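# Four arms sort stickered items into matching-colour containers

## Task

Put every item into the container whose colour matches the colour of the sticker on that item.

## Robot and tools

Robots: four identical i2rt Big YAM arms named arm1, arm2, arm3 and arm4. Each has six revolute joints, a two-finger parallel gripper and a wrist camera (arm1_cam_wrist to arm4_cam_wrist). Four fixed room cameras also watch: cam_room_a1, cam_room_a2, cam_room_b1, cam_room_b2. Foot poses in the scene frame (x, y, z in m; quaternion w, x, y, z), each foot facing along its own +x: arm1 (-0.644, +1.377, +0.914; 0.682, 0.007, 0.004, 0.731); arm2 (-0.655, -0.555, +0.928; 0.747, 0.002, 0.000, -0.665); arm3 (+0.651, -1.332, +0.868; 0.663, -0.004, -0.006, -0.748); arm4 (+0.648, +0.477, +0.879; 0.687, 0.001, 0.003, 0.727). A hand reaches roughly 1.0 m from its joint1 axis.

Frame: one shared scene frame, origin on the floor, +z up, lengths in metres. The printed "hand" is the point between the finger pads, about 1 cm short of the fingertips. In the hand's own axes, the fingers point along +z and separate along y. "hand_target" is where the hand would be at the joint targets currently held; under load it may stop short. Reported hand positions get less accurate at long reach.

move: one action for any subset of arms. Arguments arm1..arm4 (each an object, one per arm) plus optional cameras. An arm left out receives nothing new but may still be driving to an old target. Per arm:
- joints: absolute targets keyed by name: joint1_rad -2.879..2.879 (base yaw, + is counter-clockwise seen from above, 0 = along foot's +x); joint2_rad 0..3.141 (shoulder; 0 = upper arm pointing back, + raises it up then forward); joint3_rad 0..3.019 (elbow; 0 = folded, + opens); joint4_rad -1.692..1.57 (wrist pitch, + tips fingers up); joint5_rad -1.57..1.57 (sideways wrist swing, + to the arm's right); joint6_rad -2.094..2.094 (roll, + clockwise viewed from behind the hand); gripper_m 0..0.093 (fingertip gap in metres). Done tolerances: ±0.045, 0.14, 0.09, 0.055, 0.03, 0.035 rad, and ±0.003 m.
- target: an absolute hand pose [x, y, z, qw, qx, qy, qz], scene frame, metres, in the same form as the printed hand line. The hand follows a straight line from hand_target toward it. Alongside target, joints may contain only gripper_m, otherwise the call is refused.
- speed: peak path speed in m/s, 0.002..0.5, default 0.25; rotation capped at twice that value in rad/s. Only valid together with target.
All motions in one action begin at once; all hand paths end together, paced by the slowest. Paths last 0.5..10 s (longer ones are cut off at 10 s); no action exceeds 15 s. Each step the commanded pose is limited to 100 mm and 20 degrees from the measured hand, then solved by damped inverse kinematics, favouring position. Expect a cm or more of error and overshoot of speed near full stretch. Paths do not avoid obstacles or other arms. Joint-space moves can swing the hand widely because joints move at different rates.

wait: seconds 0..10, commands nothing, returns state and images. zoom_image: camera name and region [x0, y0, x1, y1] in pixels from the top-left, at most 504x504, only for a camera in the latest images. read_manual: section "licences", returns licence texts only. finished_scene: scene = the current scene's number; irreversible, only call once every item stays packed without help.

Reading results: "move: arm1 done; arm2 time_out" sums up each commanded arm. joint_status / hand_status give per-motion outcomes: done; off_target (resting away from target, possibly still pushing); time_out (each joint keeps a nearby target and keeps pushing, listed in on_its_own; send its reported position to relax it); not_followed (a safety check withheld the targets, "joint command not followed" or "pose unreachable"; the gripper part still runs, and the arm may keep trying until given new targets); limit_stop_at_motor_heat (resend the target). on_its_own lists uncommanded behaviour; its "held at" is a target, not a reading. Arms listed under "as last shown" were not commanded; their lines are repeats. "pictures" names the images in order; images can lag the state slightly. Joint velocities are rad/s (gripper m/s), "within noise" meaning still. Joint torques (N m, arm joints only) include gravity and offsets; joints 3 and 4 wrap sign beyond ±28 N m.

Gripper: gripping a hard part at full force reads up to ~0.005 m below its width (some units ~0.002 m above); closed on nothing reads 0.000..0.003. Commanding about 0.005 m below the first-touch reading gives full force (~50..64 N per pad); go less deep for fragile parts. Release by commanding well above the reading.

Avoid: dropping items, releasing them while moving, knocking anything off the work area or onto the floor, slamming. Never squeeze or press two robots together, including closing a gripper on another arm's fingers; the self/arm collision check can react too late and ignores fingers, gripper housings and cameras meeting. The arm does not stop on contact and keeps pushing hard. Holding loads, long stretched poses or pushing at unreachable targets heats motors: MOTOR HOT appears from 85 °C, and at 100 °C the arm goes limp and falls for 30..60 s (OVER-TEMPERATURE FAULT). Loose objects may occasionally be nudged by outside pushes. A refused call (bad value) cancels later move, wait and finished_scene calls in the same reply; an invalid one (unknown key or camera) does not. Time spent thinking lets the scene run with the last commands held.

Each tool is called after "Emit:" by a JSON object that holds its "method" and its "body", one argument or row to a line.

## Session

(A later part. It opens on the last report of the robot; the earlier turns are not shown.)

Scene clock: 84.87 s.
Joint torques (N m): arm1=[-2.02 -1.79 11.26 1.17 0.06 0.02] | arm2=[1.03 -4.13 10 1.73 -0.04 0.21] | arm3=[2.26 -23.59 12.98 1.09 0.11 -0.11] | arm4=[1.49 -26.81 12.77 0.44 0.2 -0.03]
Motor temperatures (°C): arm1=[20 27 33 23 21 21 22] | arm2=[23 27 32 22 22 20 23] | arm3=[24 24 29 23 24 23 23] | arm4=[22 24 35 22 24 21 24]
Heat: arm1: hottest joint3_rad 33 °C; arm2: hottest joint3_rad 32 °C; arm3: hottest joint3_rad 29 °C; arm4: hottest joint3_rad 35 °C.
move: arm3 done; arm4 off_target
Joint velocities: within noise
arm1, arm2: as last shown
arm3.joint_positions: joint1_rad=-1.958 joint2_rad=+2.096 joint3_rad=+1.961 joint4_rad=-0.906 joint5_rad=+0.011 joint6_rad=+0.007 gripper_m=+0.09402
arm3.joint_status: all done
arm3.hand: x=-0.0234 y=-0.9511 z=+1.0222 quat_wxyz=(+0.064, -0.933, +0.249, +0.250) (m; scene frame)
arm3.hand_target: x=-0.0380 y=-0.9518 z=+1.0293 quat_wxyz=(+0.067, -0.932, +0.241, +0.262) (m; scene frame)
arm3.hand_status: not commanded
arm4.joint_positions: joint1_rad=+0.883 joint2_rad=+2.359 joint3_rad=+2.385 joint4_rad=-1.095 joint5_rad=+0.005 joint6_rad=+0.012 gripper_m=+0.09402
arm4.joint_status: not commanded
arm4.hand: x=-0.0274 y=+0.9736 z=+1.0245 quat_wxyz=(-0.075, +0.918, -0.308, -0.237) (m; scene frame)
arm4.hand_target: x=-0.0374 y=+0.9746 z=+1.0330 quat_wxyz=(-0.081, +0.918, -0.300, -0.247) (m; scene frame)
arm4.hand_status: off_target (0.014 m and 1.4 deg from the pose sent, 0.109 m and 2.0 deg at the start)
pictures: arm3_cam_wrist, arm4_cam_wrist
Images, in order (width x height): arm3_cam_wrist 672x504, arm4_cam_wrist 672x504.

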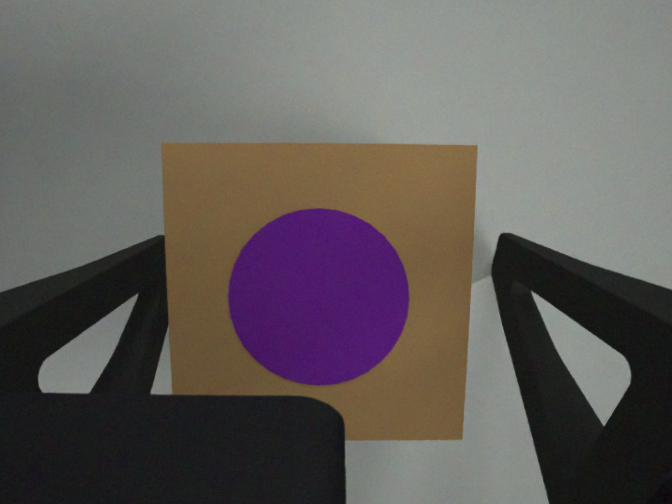

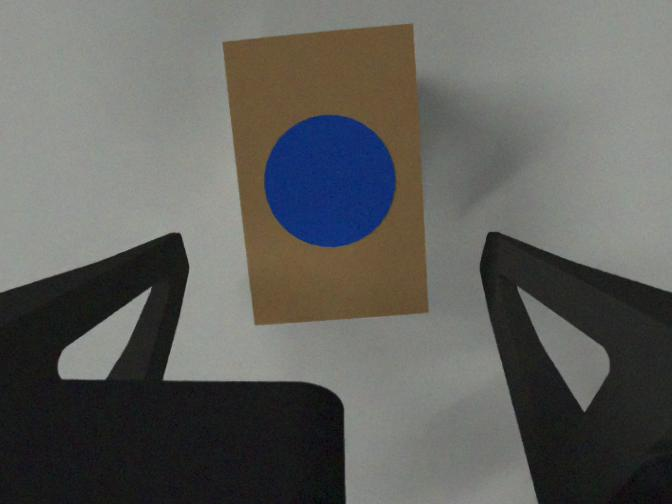

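Emit:
{"method": "move", "body": {
  "arm3": {"joints": {"gripper_m": 0.043}},
  "arm4": {"joints": {"gripper_m": 0.03}},
  "cameras": []
}}

Emit:
{"method": "move", "body": {
  "arm3": {"target": [0.3715, -1.176, 1.13, 0.0651, -0.9348, 0.243, 0.2505], "speed": 0.35},
  "arm4": {"target": [0.39, 0.666, 1.13, 0.0804, -0.9181, 0.3001, 0.246], "speed": 0.35},
  "cameras": []
}}

Emit:
{"method": "move", "body": {
  "arm3": {"joints": {"joint1_rad": 1.79, "joint2_rad": 0.824, "joint3_rad": 0.876, "joint4_rad": -1.264, "joint5_rad": 0, "joint6_rad": 0}},
  "arm4": {"joints": {"joint1_rad": -1.914, "joint2_rad": 0.824, "joint3_rad": 0.876, "joint4_rad": -1.264, "joint5_rad": 0, "joint6_rad": 0}},
  "cameras": ["arm3_cam_wrist", "arm4_cam_wrist"]
}}

Emit:
{"method": "move", "body": {
  "arm3": {"target": [1.212, -1.276, 0.775, 0.2585, -0.048, 0.9647, 0.0129], "speed": 0.35},
  "arm4": {"target": [1.124, 0.337, 0.772, 0.2478, 0.1381, 0.9582, -0.0357], "speed": 0.35},
  "cameras": ["arm3_cam_wrist", "arm4_cam_wrist", "cam_room_a1", "cam_room_a2"]
}}

Scene clock: 109.07 s.
Joint torques (N m): arm1=[-2.43 -1.08 11.06 1.21 0.1 0.02] | arm2=[1.03 -4.13 9.99 1.72 -0.03 0.22] | arm3=[2.37 -23.47 12.98 1.03 0.12 -0.12] | arm4=[1.67 -26.4 12.66 0.35 0.22 -0.04]
Motor temperatures (°C): arm1=[20 25 33 23 21 21 21] | arm2=[23 26 32 22 22 20 23] | arm3=[24 24 30 23 24 23 23] | arm4=[22 25 41 22 24 21 24]
Heat: arm1: hottest joint3_rad 33 °C; arm2: hottest joint3_rad 32 °C; arm3: hottest joint3_rad 30 °C; arm4: hottest joint3_rad 41 °C.
move: arm3 off_target; arm4 off_target
Joint velocities: within noise
arm1, arm2: as last shown
arm3.joint_positions: joint1_rad=-1.958 joint2_rad=+2.096 joint3_rad=+1.961 joint4_rad=-0.906 joint5_rad=+0.011 joint6_rad=+0.007 gripper_m=+0.05307
arm3.joint_status: gripper_m off_target (ended at +0.05310, target +0.04300)
arm3.hand: x=-0.0238 y=-0.9517 z=+1.0222 quat_wxyz=(+0.064, -0.934, +0.249, +0.250) (m; scene frame)
arm3.hand_target: x=-0.0381 y=-0.9519 z=+1.0293 quat_wxyz=(+0.067, -0.932, +0.240, +0.262) (m; scene frame)
arm3.hand_status: not commanded
arm4.joint_positions: joint1_rad=+0.883 joint2_rad=+2.359 joint3_rad=+2.385 joint4_rad=-1.096 joint5_rad=+0.005 joint6_rad=+0.012 gripper_m=+0.04408
arm4.joint_status: gripper_m off_target (ended at +0.04410, target +0.03000)
arm4.hand: x=-0.0273 y=+0.9736 z=+1.0247 quat_wxyz=(-0.076, +0.918, -0.308, -0.237) (m; scene frame)
arm4.hand_target: x=-0.0373 y=+0.9746 z=+1.0329 quat_wxyz=(-0.081, +0.918, -0.300, -0.247) (m; scene frame)
arm4.hand_status: not commanded
pictures: none
No camera images: "cameras" was empty.

Scene clock: 111.43 s.
Joint torques (N m): arm1=[-1.73 -1.26 11.19 1.35 0.08 -0.06] | arm2=[0.97 -4.07 9.99 1.77 -0.04 0.22] | arm3=[2.37 -3.19 9.02 0.8 0.13 0.02] | arm4=[1.32 -2.55 9.36 0.53 0.22 0.02]
Motor temperatures (°C): arm1=[20 25 33 23 21 21 21] | arm2=[23 26 32 22 22 20 23] | arm3=[24 24 30 23 24 23 23] | arm4=[22 25 41 22 24 21 25]
Heat: arm1: hottest joint3_rad 33 °C; arm2: hottest joint3_rad 32 °C; arm3: hottest joint3_rad 30 °C; arm4: hottest joint3_rad 41 °C.
move: arm3 done; arm4 done
Joint velocities: within noise
arm1, arm2: as last shown
arm3.joint_positions: joint1_rad=-1.951 joint2_rad=+0.812 joint3_rad=+0.884 joint4_rad=-1.098 joint5_rad=+0.019 joint6_rad=+0.007 gripper_m=+0.05307
arm3.joint_status: not commanded
arm3.hand: x=+0.3727 y=-1.1716 z=+1.1341 quat_wxyz=(+0.068, -0.932, +0.246, +0.256) (m; scene frame)
arm3.hand_target: x=+0.3716 y=-1.1760 z=+1.1300 quat_wxyz=(+0.065, -0.935, +0.243, +0.250) (m; scene frame)
arm3.hand_status: done (0.006 m and 0.9 deg from the pose sent, 0.467 m and 0.7 deg at the start)
arm4.joint_positions: joint1_rad=+0.886 joint2_rad=+0.817 joint3_rad=+0.845 joint4_rad=-1.061 joint5_rad=+0.007 joint6_rad=+0.012 gripper_m=+0.04408
arm4.joint_status: not commanded
arm4.hand: x=+0.3912 y=+0.6674 z=+1.1322 quat_wxyz=(-0.081, +0.914, -0.305, -0.254) (m; scene frame)
arm4.hand_target: x=+0.3900 y=+0.6660 z=+1.1300 quat_wxyz=(-0.080, +0.918, -0.300, -0.246) (m; scene frame)
arm4.hand_status: done (0.003 m and 1.1 deg from the pose sent, 0.529 m and 1.4 deg at the start)
pictures: none
No camera images: "cameras" was empty.

Scene clock: 114.00 s.
Joint torques (N m): arm1=[-2.02 -1.32 11.04 1.18 0.04 0.08] | arm2=[0.91 -4.19 10 1.73 -0.05 0.22] | arm3=[2.02 -3.84 9.05 0.47 0.13 -0.11] | arm4=[0.85 -2.61 10.95 0.27 0.06 -0.07]
Motor temperatures (°C): arm1=[20 25 33 23 21 21 21] | arm2=[23 26 32 22 22 20 23] | arm3=[24 24 30 23 24 23 23] | arm4=[22 25 40 22 24 21 25]
Heat: arm1: hottest joint3_rad 33 °C; arm2: hottest joint3_rad 32 °C; arm3: hottest joint3_rad 30 °C; arm4: hottest joint3_rad 40 °C.
move: arm3 done; arm4 done
Joint velocities: within noise
arm1, arm2: as last shown
arm3.joint_positions: joint1_rad=+1.780 joint2_rad=+0.828 joint3_rad=+0.878 joint4_rad=-1.258 joint5_rad=-0.003 joint6_rad=+0.005 gripper_m=+0.05312
arm3.joint_status: all done
arm3.hand: x=+0.9340 y=-1.3031 z=+1.1123 quat_wxyz=(-0.181, +0.042, -0.983, -0.003) (m; scene frame)
arm3.hand_target: x=+0.9316 y=-1.3010 z=+1.1117 quat_wxyz=(-0.179, +0.050, -0.983, -0.002) (m; scene frame)
arm3.hand_status: not commanded
arm4.joint_positions: joint1_rad=-1.913 joint2_rad=+0.819 joint3_rad=+0.845 joint4_rad=-1.255 joint5_rad=+0.001 joint6_rad=+0.011 gripper_m=+0.04420
arm4.joint_status: all done
arm4.hand: x=+0.9146 y=+0.3994 z=+1.1099 quat_wxyz=(-0.166, -0.145, -0.975, +0.026) (m; scene frame)
arm4.hand_target: x=+0.9195 y=+0.3979 z=+1.1224 quat_wxyz=(-0.175, -0.140, -0.974, +0.027) (m; scene frame)
arm4.hand_status: not commanded
pictures: arm3_cam_wrist, arm4_cam_wrist
Images, in order (width x height): arm3_cam_wrist 672x504, arm4_cam_wrist 672x504.

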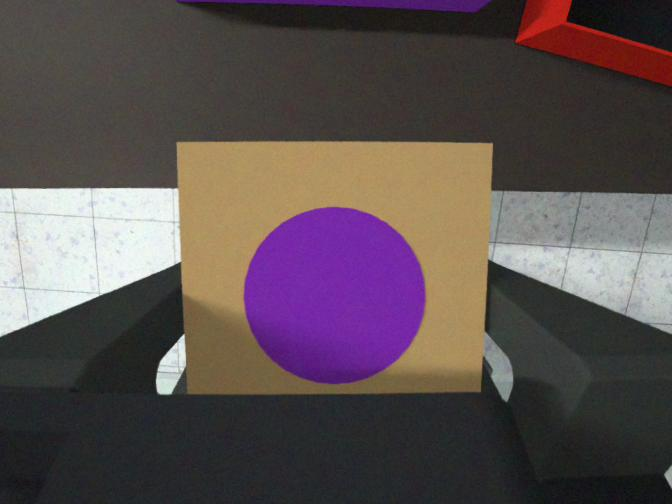

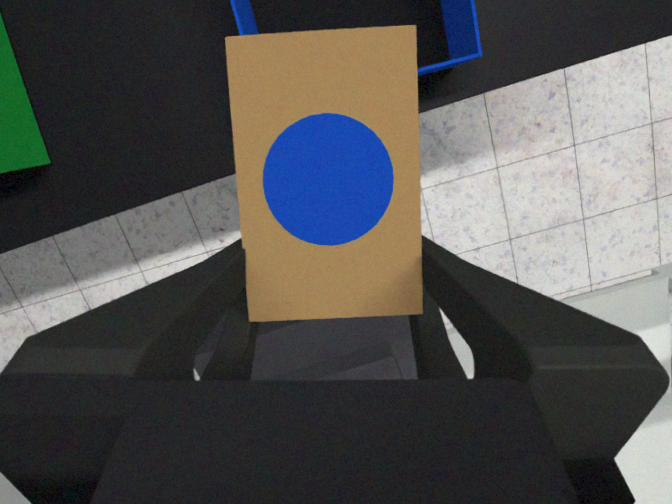

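Scene clock: 116.00 s.
Joint torques (N m): arm1=[-1.79 -1.96 11.33 1.35 0.06 0.01] | arm2=[0.97 -4.07 9.99 1.73 -0.04 0.22] | arm3=[1.85 -19.25 7.43 1.54 -0.06 -0.06] | arm4=[0.62 -15.56 5.55 1.42 -0.04 -0.05]
Motor temperatures (°C): arm1=[20 25 33 23 21 21 21] | arm2=[23 26 32 22 22 20 23] | arm3=[24 24 30 23 24 23 23] | arm4=[22 25 40 22 24 21 25]
Heat: arm1: hottest joint3_rad 33 °C; arm2: hottest joint3_rad 32 °C; arm3: hottest joint3_rad 30 °C; arm4: hottest joint3_rad 40 °C.
move: arm3 off_target; arm4 off_target
Joint velocities: within noise
arm1, arm2: as last shown
arm3.joint_positions: joint1_rad=+1.780 joint2_rad=+2.015 joint3_rad=+0.944 joint4_rad=-0.040 joint5_rad=-0.011 joint6_rad=+0.007 gripper_m=+0.05312
arm3.joint_status: not commanded
arm3.hand: x=+1.1871 y=-1.2842 z=+0.7553 quat_wxyz=(-0.228, +0.042, -0.973, -0.009) (m; scene frame)
arm3.hand_target: x=+1.2110 y=-1.2760 z=+0.7758 quat_wxyz=(-0.259, +0.048, -0.965, -0.013) (m; scene frame)
arm3.hand_status: off_target (0.033 m and 3.7 deg from the pose sent, 0.438 m and 9.2 deg at the start)
arm4.joint_positions: joint1_rad=-1.913 joint2_rad=+1.939 joint3_rad=+0.760 joint4_rad=+0.075 joint5_rad=+0.000 joint6_rad=+0.011 gripper_m=+0.04420
arm4.joint_status: not commanded
arm4.hand: x=+1.1058 y=+0.3416 z=+0.7641 quat_wxyz=(-0.227, -0.143, -0.963, +0.034) (m; scene frame)
arm4.hand_target: x=+1.1235 y=+0.3370 z=+0.7726 quat_wxyz=(-0.248, -0.138, -0.958, +0.036) (m; scene frame)
arm4.hand_status: off_target (0.020 m and 2.5 deg from the pose sent, 0.402 m and 9.6 deg at the start)
pictures: arm3_cam_wrist, arm4_cam_wrist, cam_room_a1, cam_room_a2
Images, in order (width x height): arm3_cam_wrist 672x504, arm4_cam_wrist 672x504, cam_room_a1 672x504, cam_room_a2 672x504.

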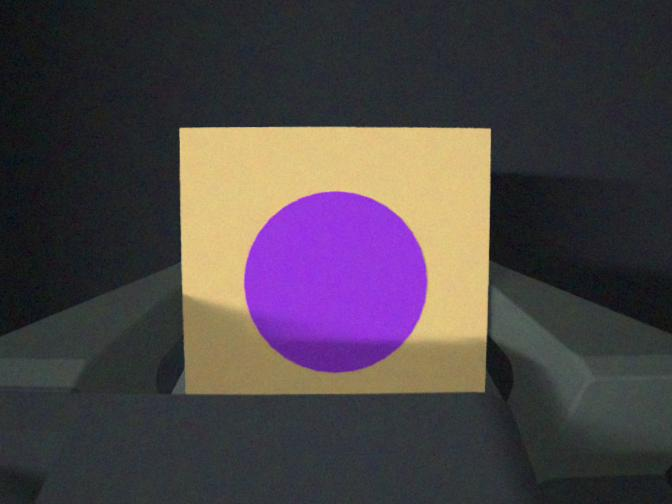

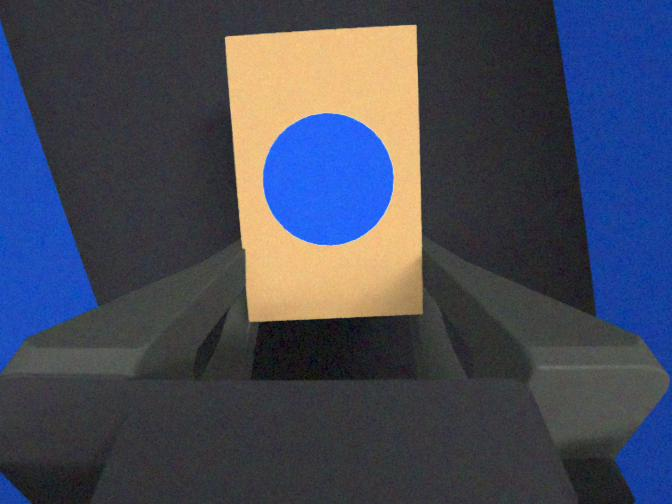

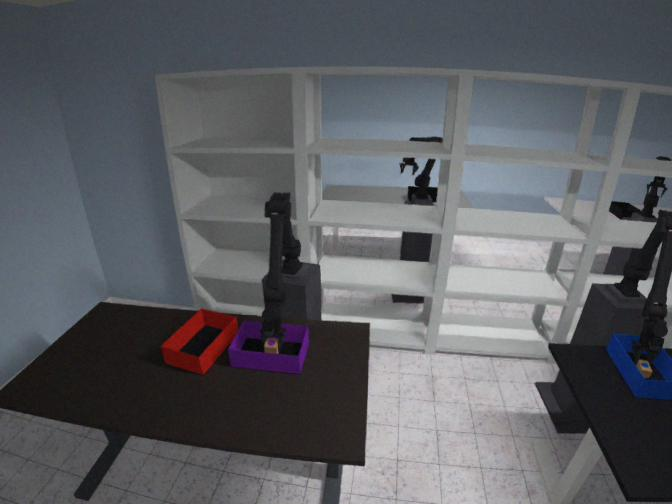

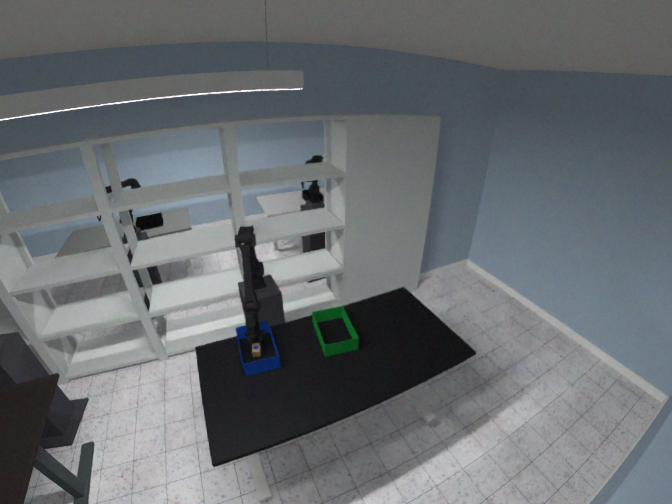

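Emit:
{"method": "move", "body": {
  "arm3": {"target": [1.212, -1.276, 0.766, 0.2585, -0.048, 0.9647, 0.0129], "speed": 0.08},
  "arm4": {"target": [1.124, 0.337, 0.756, 0.2478, 0.1381, 0.9582, -0.0357], "speed": 0.08},
  "cameras": []
}}

Emit:
{"method": "move", "body": {
  "arm3": {"joints": {"gripper_m": 0.08}},
  "arm4": {"joints": {"gripper_m": 0.08}},
  "cameras": []
}}

Emit:
{"method": "move", "body": {
  "arm3": {"target": [1.17, -1.28, 0.90, 0.2585, -0.048, 0.9647, 0.0129], "speed": 0.3},
  "arm4": {"target": [1.085, 0.348, 0.90, 0.2478, 0.1381, 0.9582, -0.0357], "speed": 0.3},
  "cameras": ["arm3_cam_wrist", "arm4_cam_wrist"]
}}

Scene clock: 123.60 s.
Joint torques (N m): arm1=[-2.73 -1.14 11.04 1.33 0.02 -0.01] | arm2=[1.03 -4.01 10 1.74 -0.04 0.21] | arm3=[1.73 -17.26 7.66 1.62 -0.05 -0.05] | arm4=[0.44 -13.98 5.56 1.47 -0.07 -0.04]
Motor temperatures (°C): arm1=[20 25 33 23 21 21 21] | arm2=[23 26 32 22 22 20 23] | arm3=[24 25 30 23 24 23 24] | arm4=[22 25 38 22 24 21 25]
Heat: arm1: hottest joint3_rad 33 °C; arm2: hottest joint3_rad 32 °C; arm3: hottest joint3_rad 30 °C; arm4: hottest joint3_rad 38 °C.
move: arm3 off_target; arm4 off_target
Joint velocities: within noise
arm1, arm2: as last shown
arm3.joint_positions: joint1_rad=+1.780 joint2_rad=+2.015 joint3_rad=+0.944 joint4_rad=-0.021 joint5_rad=-0.011 joint6_rad=+0.007 gripper_m=+0.05312
arm3.joint_status: not commanded
arm3.hand: x=+1.1913 y=-1.2838 z=+0.7574 quat_wxyz=(-0.237, +0.043, -0.970, -0.010) (m; scene frame)
arm3.hand_target: x=+1.2112 y=-1.2760 z=+0.7667 quat_wxyz=(-0.258, +0.048, -0.965, -0.013) (m; scene frame)
arm3.hand_status: off_target (0.024 m and 2.6 deg from the pose sent, 0.028 m and 3.7 deg at the start)
arm4.joint_positions: joint1_rad=-1.913 joint2_rad=+1.970 joint3_rad=+0.761 joint4_rad=+0.118 joint5_rad=+0.000 joint6_rad=+0.011 gripper_m=+0.04420
arm4.joint_status: not commanded
arm4.hand: x=+1.1081 y=+0.3410 z=+0.7550 quat_wxyz=(-0.233, -0.143, -0.961, +0.035) (m; scene frame)
arm4.hand_target: x=+1.1236 y=+0.3370 z=+0.7565 quat_wxyz=(-0.248, -0.138, -0.958, +0.036) (m; scene frame)
arm4.hand_status: off_target (0.016 m and 1.8 deg from the pose sent, 0.021 m and 2.5 deg at the start)
pictures: none
No camera images: "cameras" was empty.

Scene clock: 124.17 s.
Joint torques (N m): arm1=[-2.9 -1.44 11.22 1.36 0.12 0.02] | arm2=[0.97 -4.07 9.99 1.72 -0.04 0.21] | arm3=[1.67 -17.14 7.68 1.55 -0.05 -0.07] | arm4=[0.62 -13.68 5.34 1.4 -0.04 -0.05]
Motor temperatures (°C): arm1=[20 25 33 23 21 21 21] | arm2=[23 26 32 22 22 20 23] | arm3=[24 25 30 23 24 23 24] | arm4=[22 25 38 22 24 21 25]
Heat: arm1: hottest joint3_rad 33 °C; arm2: hottest joint3_rad 32 °C; arm3: hottest joint3_rad 30 °C; arm4: hottest joint3_rad 38 °C.
move: arm3 done; arm4 done
Joint velocities: within noise
arm1, arm2: as last shown
arm3.joint_positions: joint1_rad=+1.780 joint2_rad=+2.015 joint3_rad=+0.944 joint4_rad=-0.019 joint5_rad=-0.011 joint6_rad=+0.007 gripper_m=+0.07996
arm3.joint_status: all done
arm3.hand: x=+1.1918 y=-1.2837 z=+0.7577 quat_wxyz=(-0.238, +0.043, -0.970, -0.010) (m; scene frame)
arm3.hand_target: x=+1.2112 y=-1.2760 z=+0.7668 quat_wxyz=(-0.259, +0.048, -0.965, -0.013) (m; scene frame)
arm3.hand_status: not commanded
arm4.joint_positions: joint1_rad=-1.913 joint2_rad=+1.970 joint3_rad=+0.764 joint4_rad=+0.120 joint5_rad=+0.000 joint6_rad=+0.011 gripper_m=+0.07992
arm4.joint_status: all done
arm4.hand: x=+1.1102 y=+0.3404 z=+0.7560 quat_wxyz=(-0.236, -0.143, -0.961, +0.035) (m; scene frame)
arm4.hand_target: x=+1.1236 y=+0.3370 z=+0.7565 quat_wxyz=(-0.248, -0.138, -0.958, +0.036) (m; scene frame)
arm4.hand_status: not commanded
pictures: none
No camera images: "cameras" was empty.

Scene clock: 125.43 s.
Joint torques (N m): arm1=[-2.2 -1.14 11.12 1.29 0.02 0.01] | arm2=[0.97 -4.19 9.99 1.74 -0.04 0.22] | arm3=[1.49 -13.57 6.84 0.81 -0.06 -0.09] | arm4=[0.5 -10.34 6.56 0.58 -0.06 -0.08]
Motor temperatures (°C): arm1=[20 25 33 23 21 21 21] | arm2=[23 26 32 22 22 20 23] | arm3=[24 25 30 23 24 23 24] | arm4=[22 25 38 22 24 21 25]
Heat: arm1: hottest joint3_rad 33 °C; arm2: hottest joint3_rad 32 °C; arm3: hottest joint3_rad 30 °C; arm4: hottest joint3_rad 38 °C.
move: arm3 off_target; arm4 done
Joint velocities: within noise
arm1.joint_positions: joint1_rad=-2.249 joint2_rad=+0.827 joint3_rad=+0.876 joint4_rad=-1.270 joint5_rad=-0.008 joint6_rad=-0.001 gripper_m=+0.09297
arm1.joint_status: not commanded
arm1.hand: x=-0.4090 y=+1.2166 z=+1.1529 quat_wxyz=(-0.159, -0.294, -0.941, +0.050) (m; scene frame)
arm1.hand_target: x=-0.4088 y=+1.2147 z=+1.1543 quat_wxyz=(-0.163, -0.294, -0.940, +0.052) (m; scene frame)
arm1.hand_status: not commanded
arm2.joint_positions: joint1_rad=+0.922 joint2_rad=+0.822 joint3_rad=+0.890 joint4_rad=-1.270 joint5_rad=+0.004 joint6_rad=-0.010 gripper_m=+0.09293
arm2.joint_status: not commanded
arm2.hand: x=-0.4118 y=-0.7010 z=+1.1790 quat_wxyz=(-0.177, -0.254, -0.950, +0.049) (m; scene frame)
arm2.hand_target: x=-0.4125 y=-0.6994 z=+1.1723 quat_wxyz=(-0.172, -0.260, -0.949, +0.046) (m; scene frame)
arm2.hand_status: not commanded
arm3.joint_positions: joint1_rad=+1.780 joint2_rad=+1.630 joint3_rad=+0.906 joint4_rad=-0.300 joint5_rad=-0.012 joint6_rad=+0.007 gripper_m=+0.07996
arm3.joint_status: not commanded
arm3.hand: x=+1.1749 y=-1.2829 z=+0.9092 quat_wxyz=(-0.270, +0.043, -0.962, -0.012) (m; scene frame)
arm3.hand_target: x=+1.1699 y=-1.2801 z=+0.9001 quat_wxyz=(-0.259, +0.048, -0.965, -0.013) (m; scene frame)
arm3.hand_status: off_target (0.011 m and 1.5 deg from the pose sent, 0.144 m and 2.5 deg at the start)
arm4.joint_positions: joint1_rad=-1.913 joint2_rad=+1.503 joint3_rad=+0.716 joint4_rad=-0.247 joint5_rad=-0.002 joint6_rad=+0.011 gripper_m=+0.07992
arm4.joint_status: not commanded
arm4.hand: x=+1.0888 y=+0.3477 z=+0.9088 quat_wxyz=(-0.261, -0.142, -0.954, +0.038) (m; scene frame)
arm4.hand_target: x=+1.0847 y=+0.3480 z=+0.9001 quat_wxyz=(-0.248, -0.138, -0.958, +0.036) (m; scene frame)
arm4.hand_status: done (0.010 m and 1.6 deg from the pose sent, 0.146 m and 1.5 deg at the start)
pictures: arm3_cam_wrist, arm4_cam_wrist
Images, in order (width x height): arm3_cam_wrist 672x504, arm4_cam_wrist 672x504.

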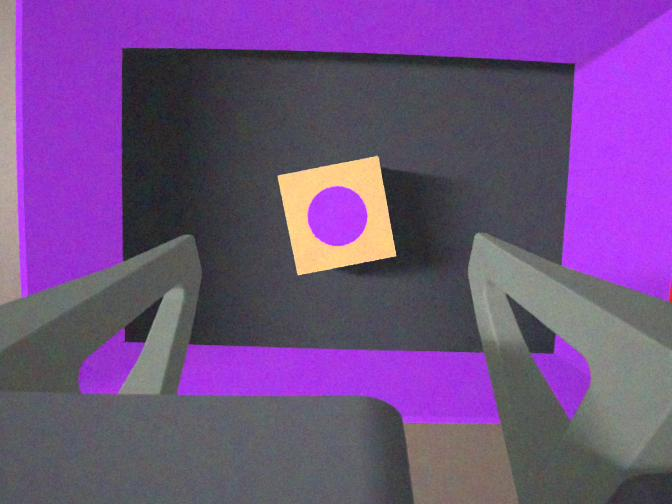

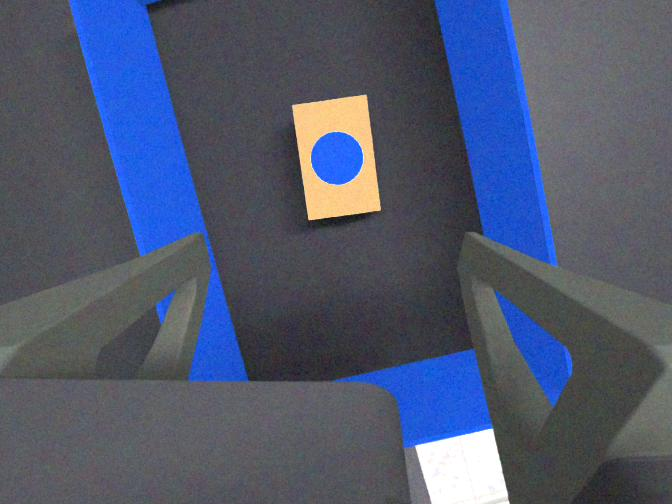

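Emit:
{"method": "finished_scene", "body": {
  "scene": 2
}}

The scene is finished: the task was done.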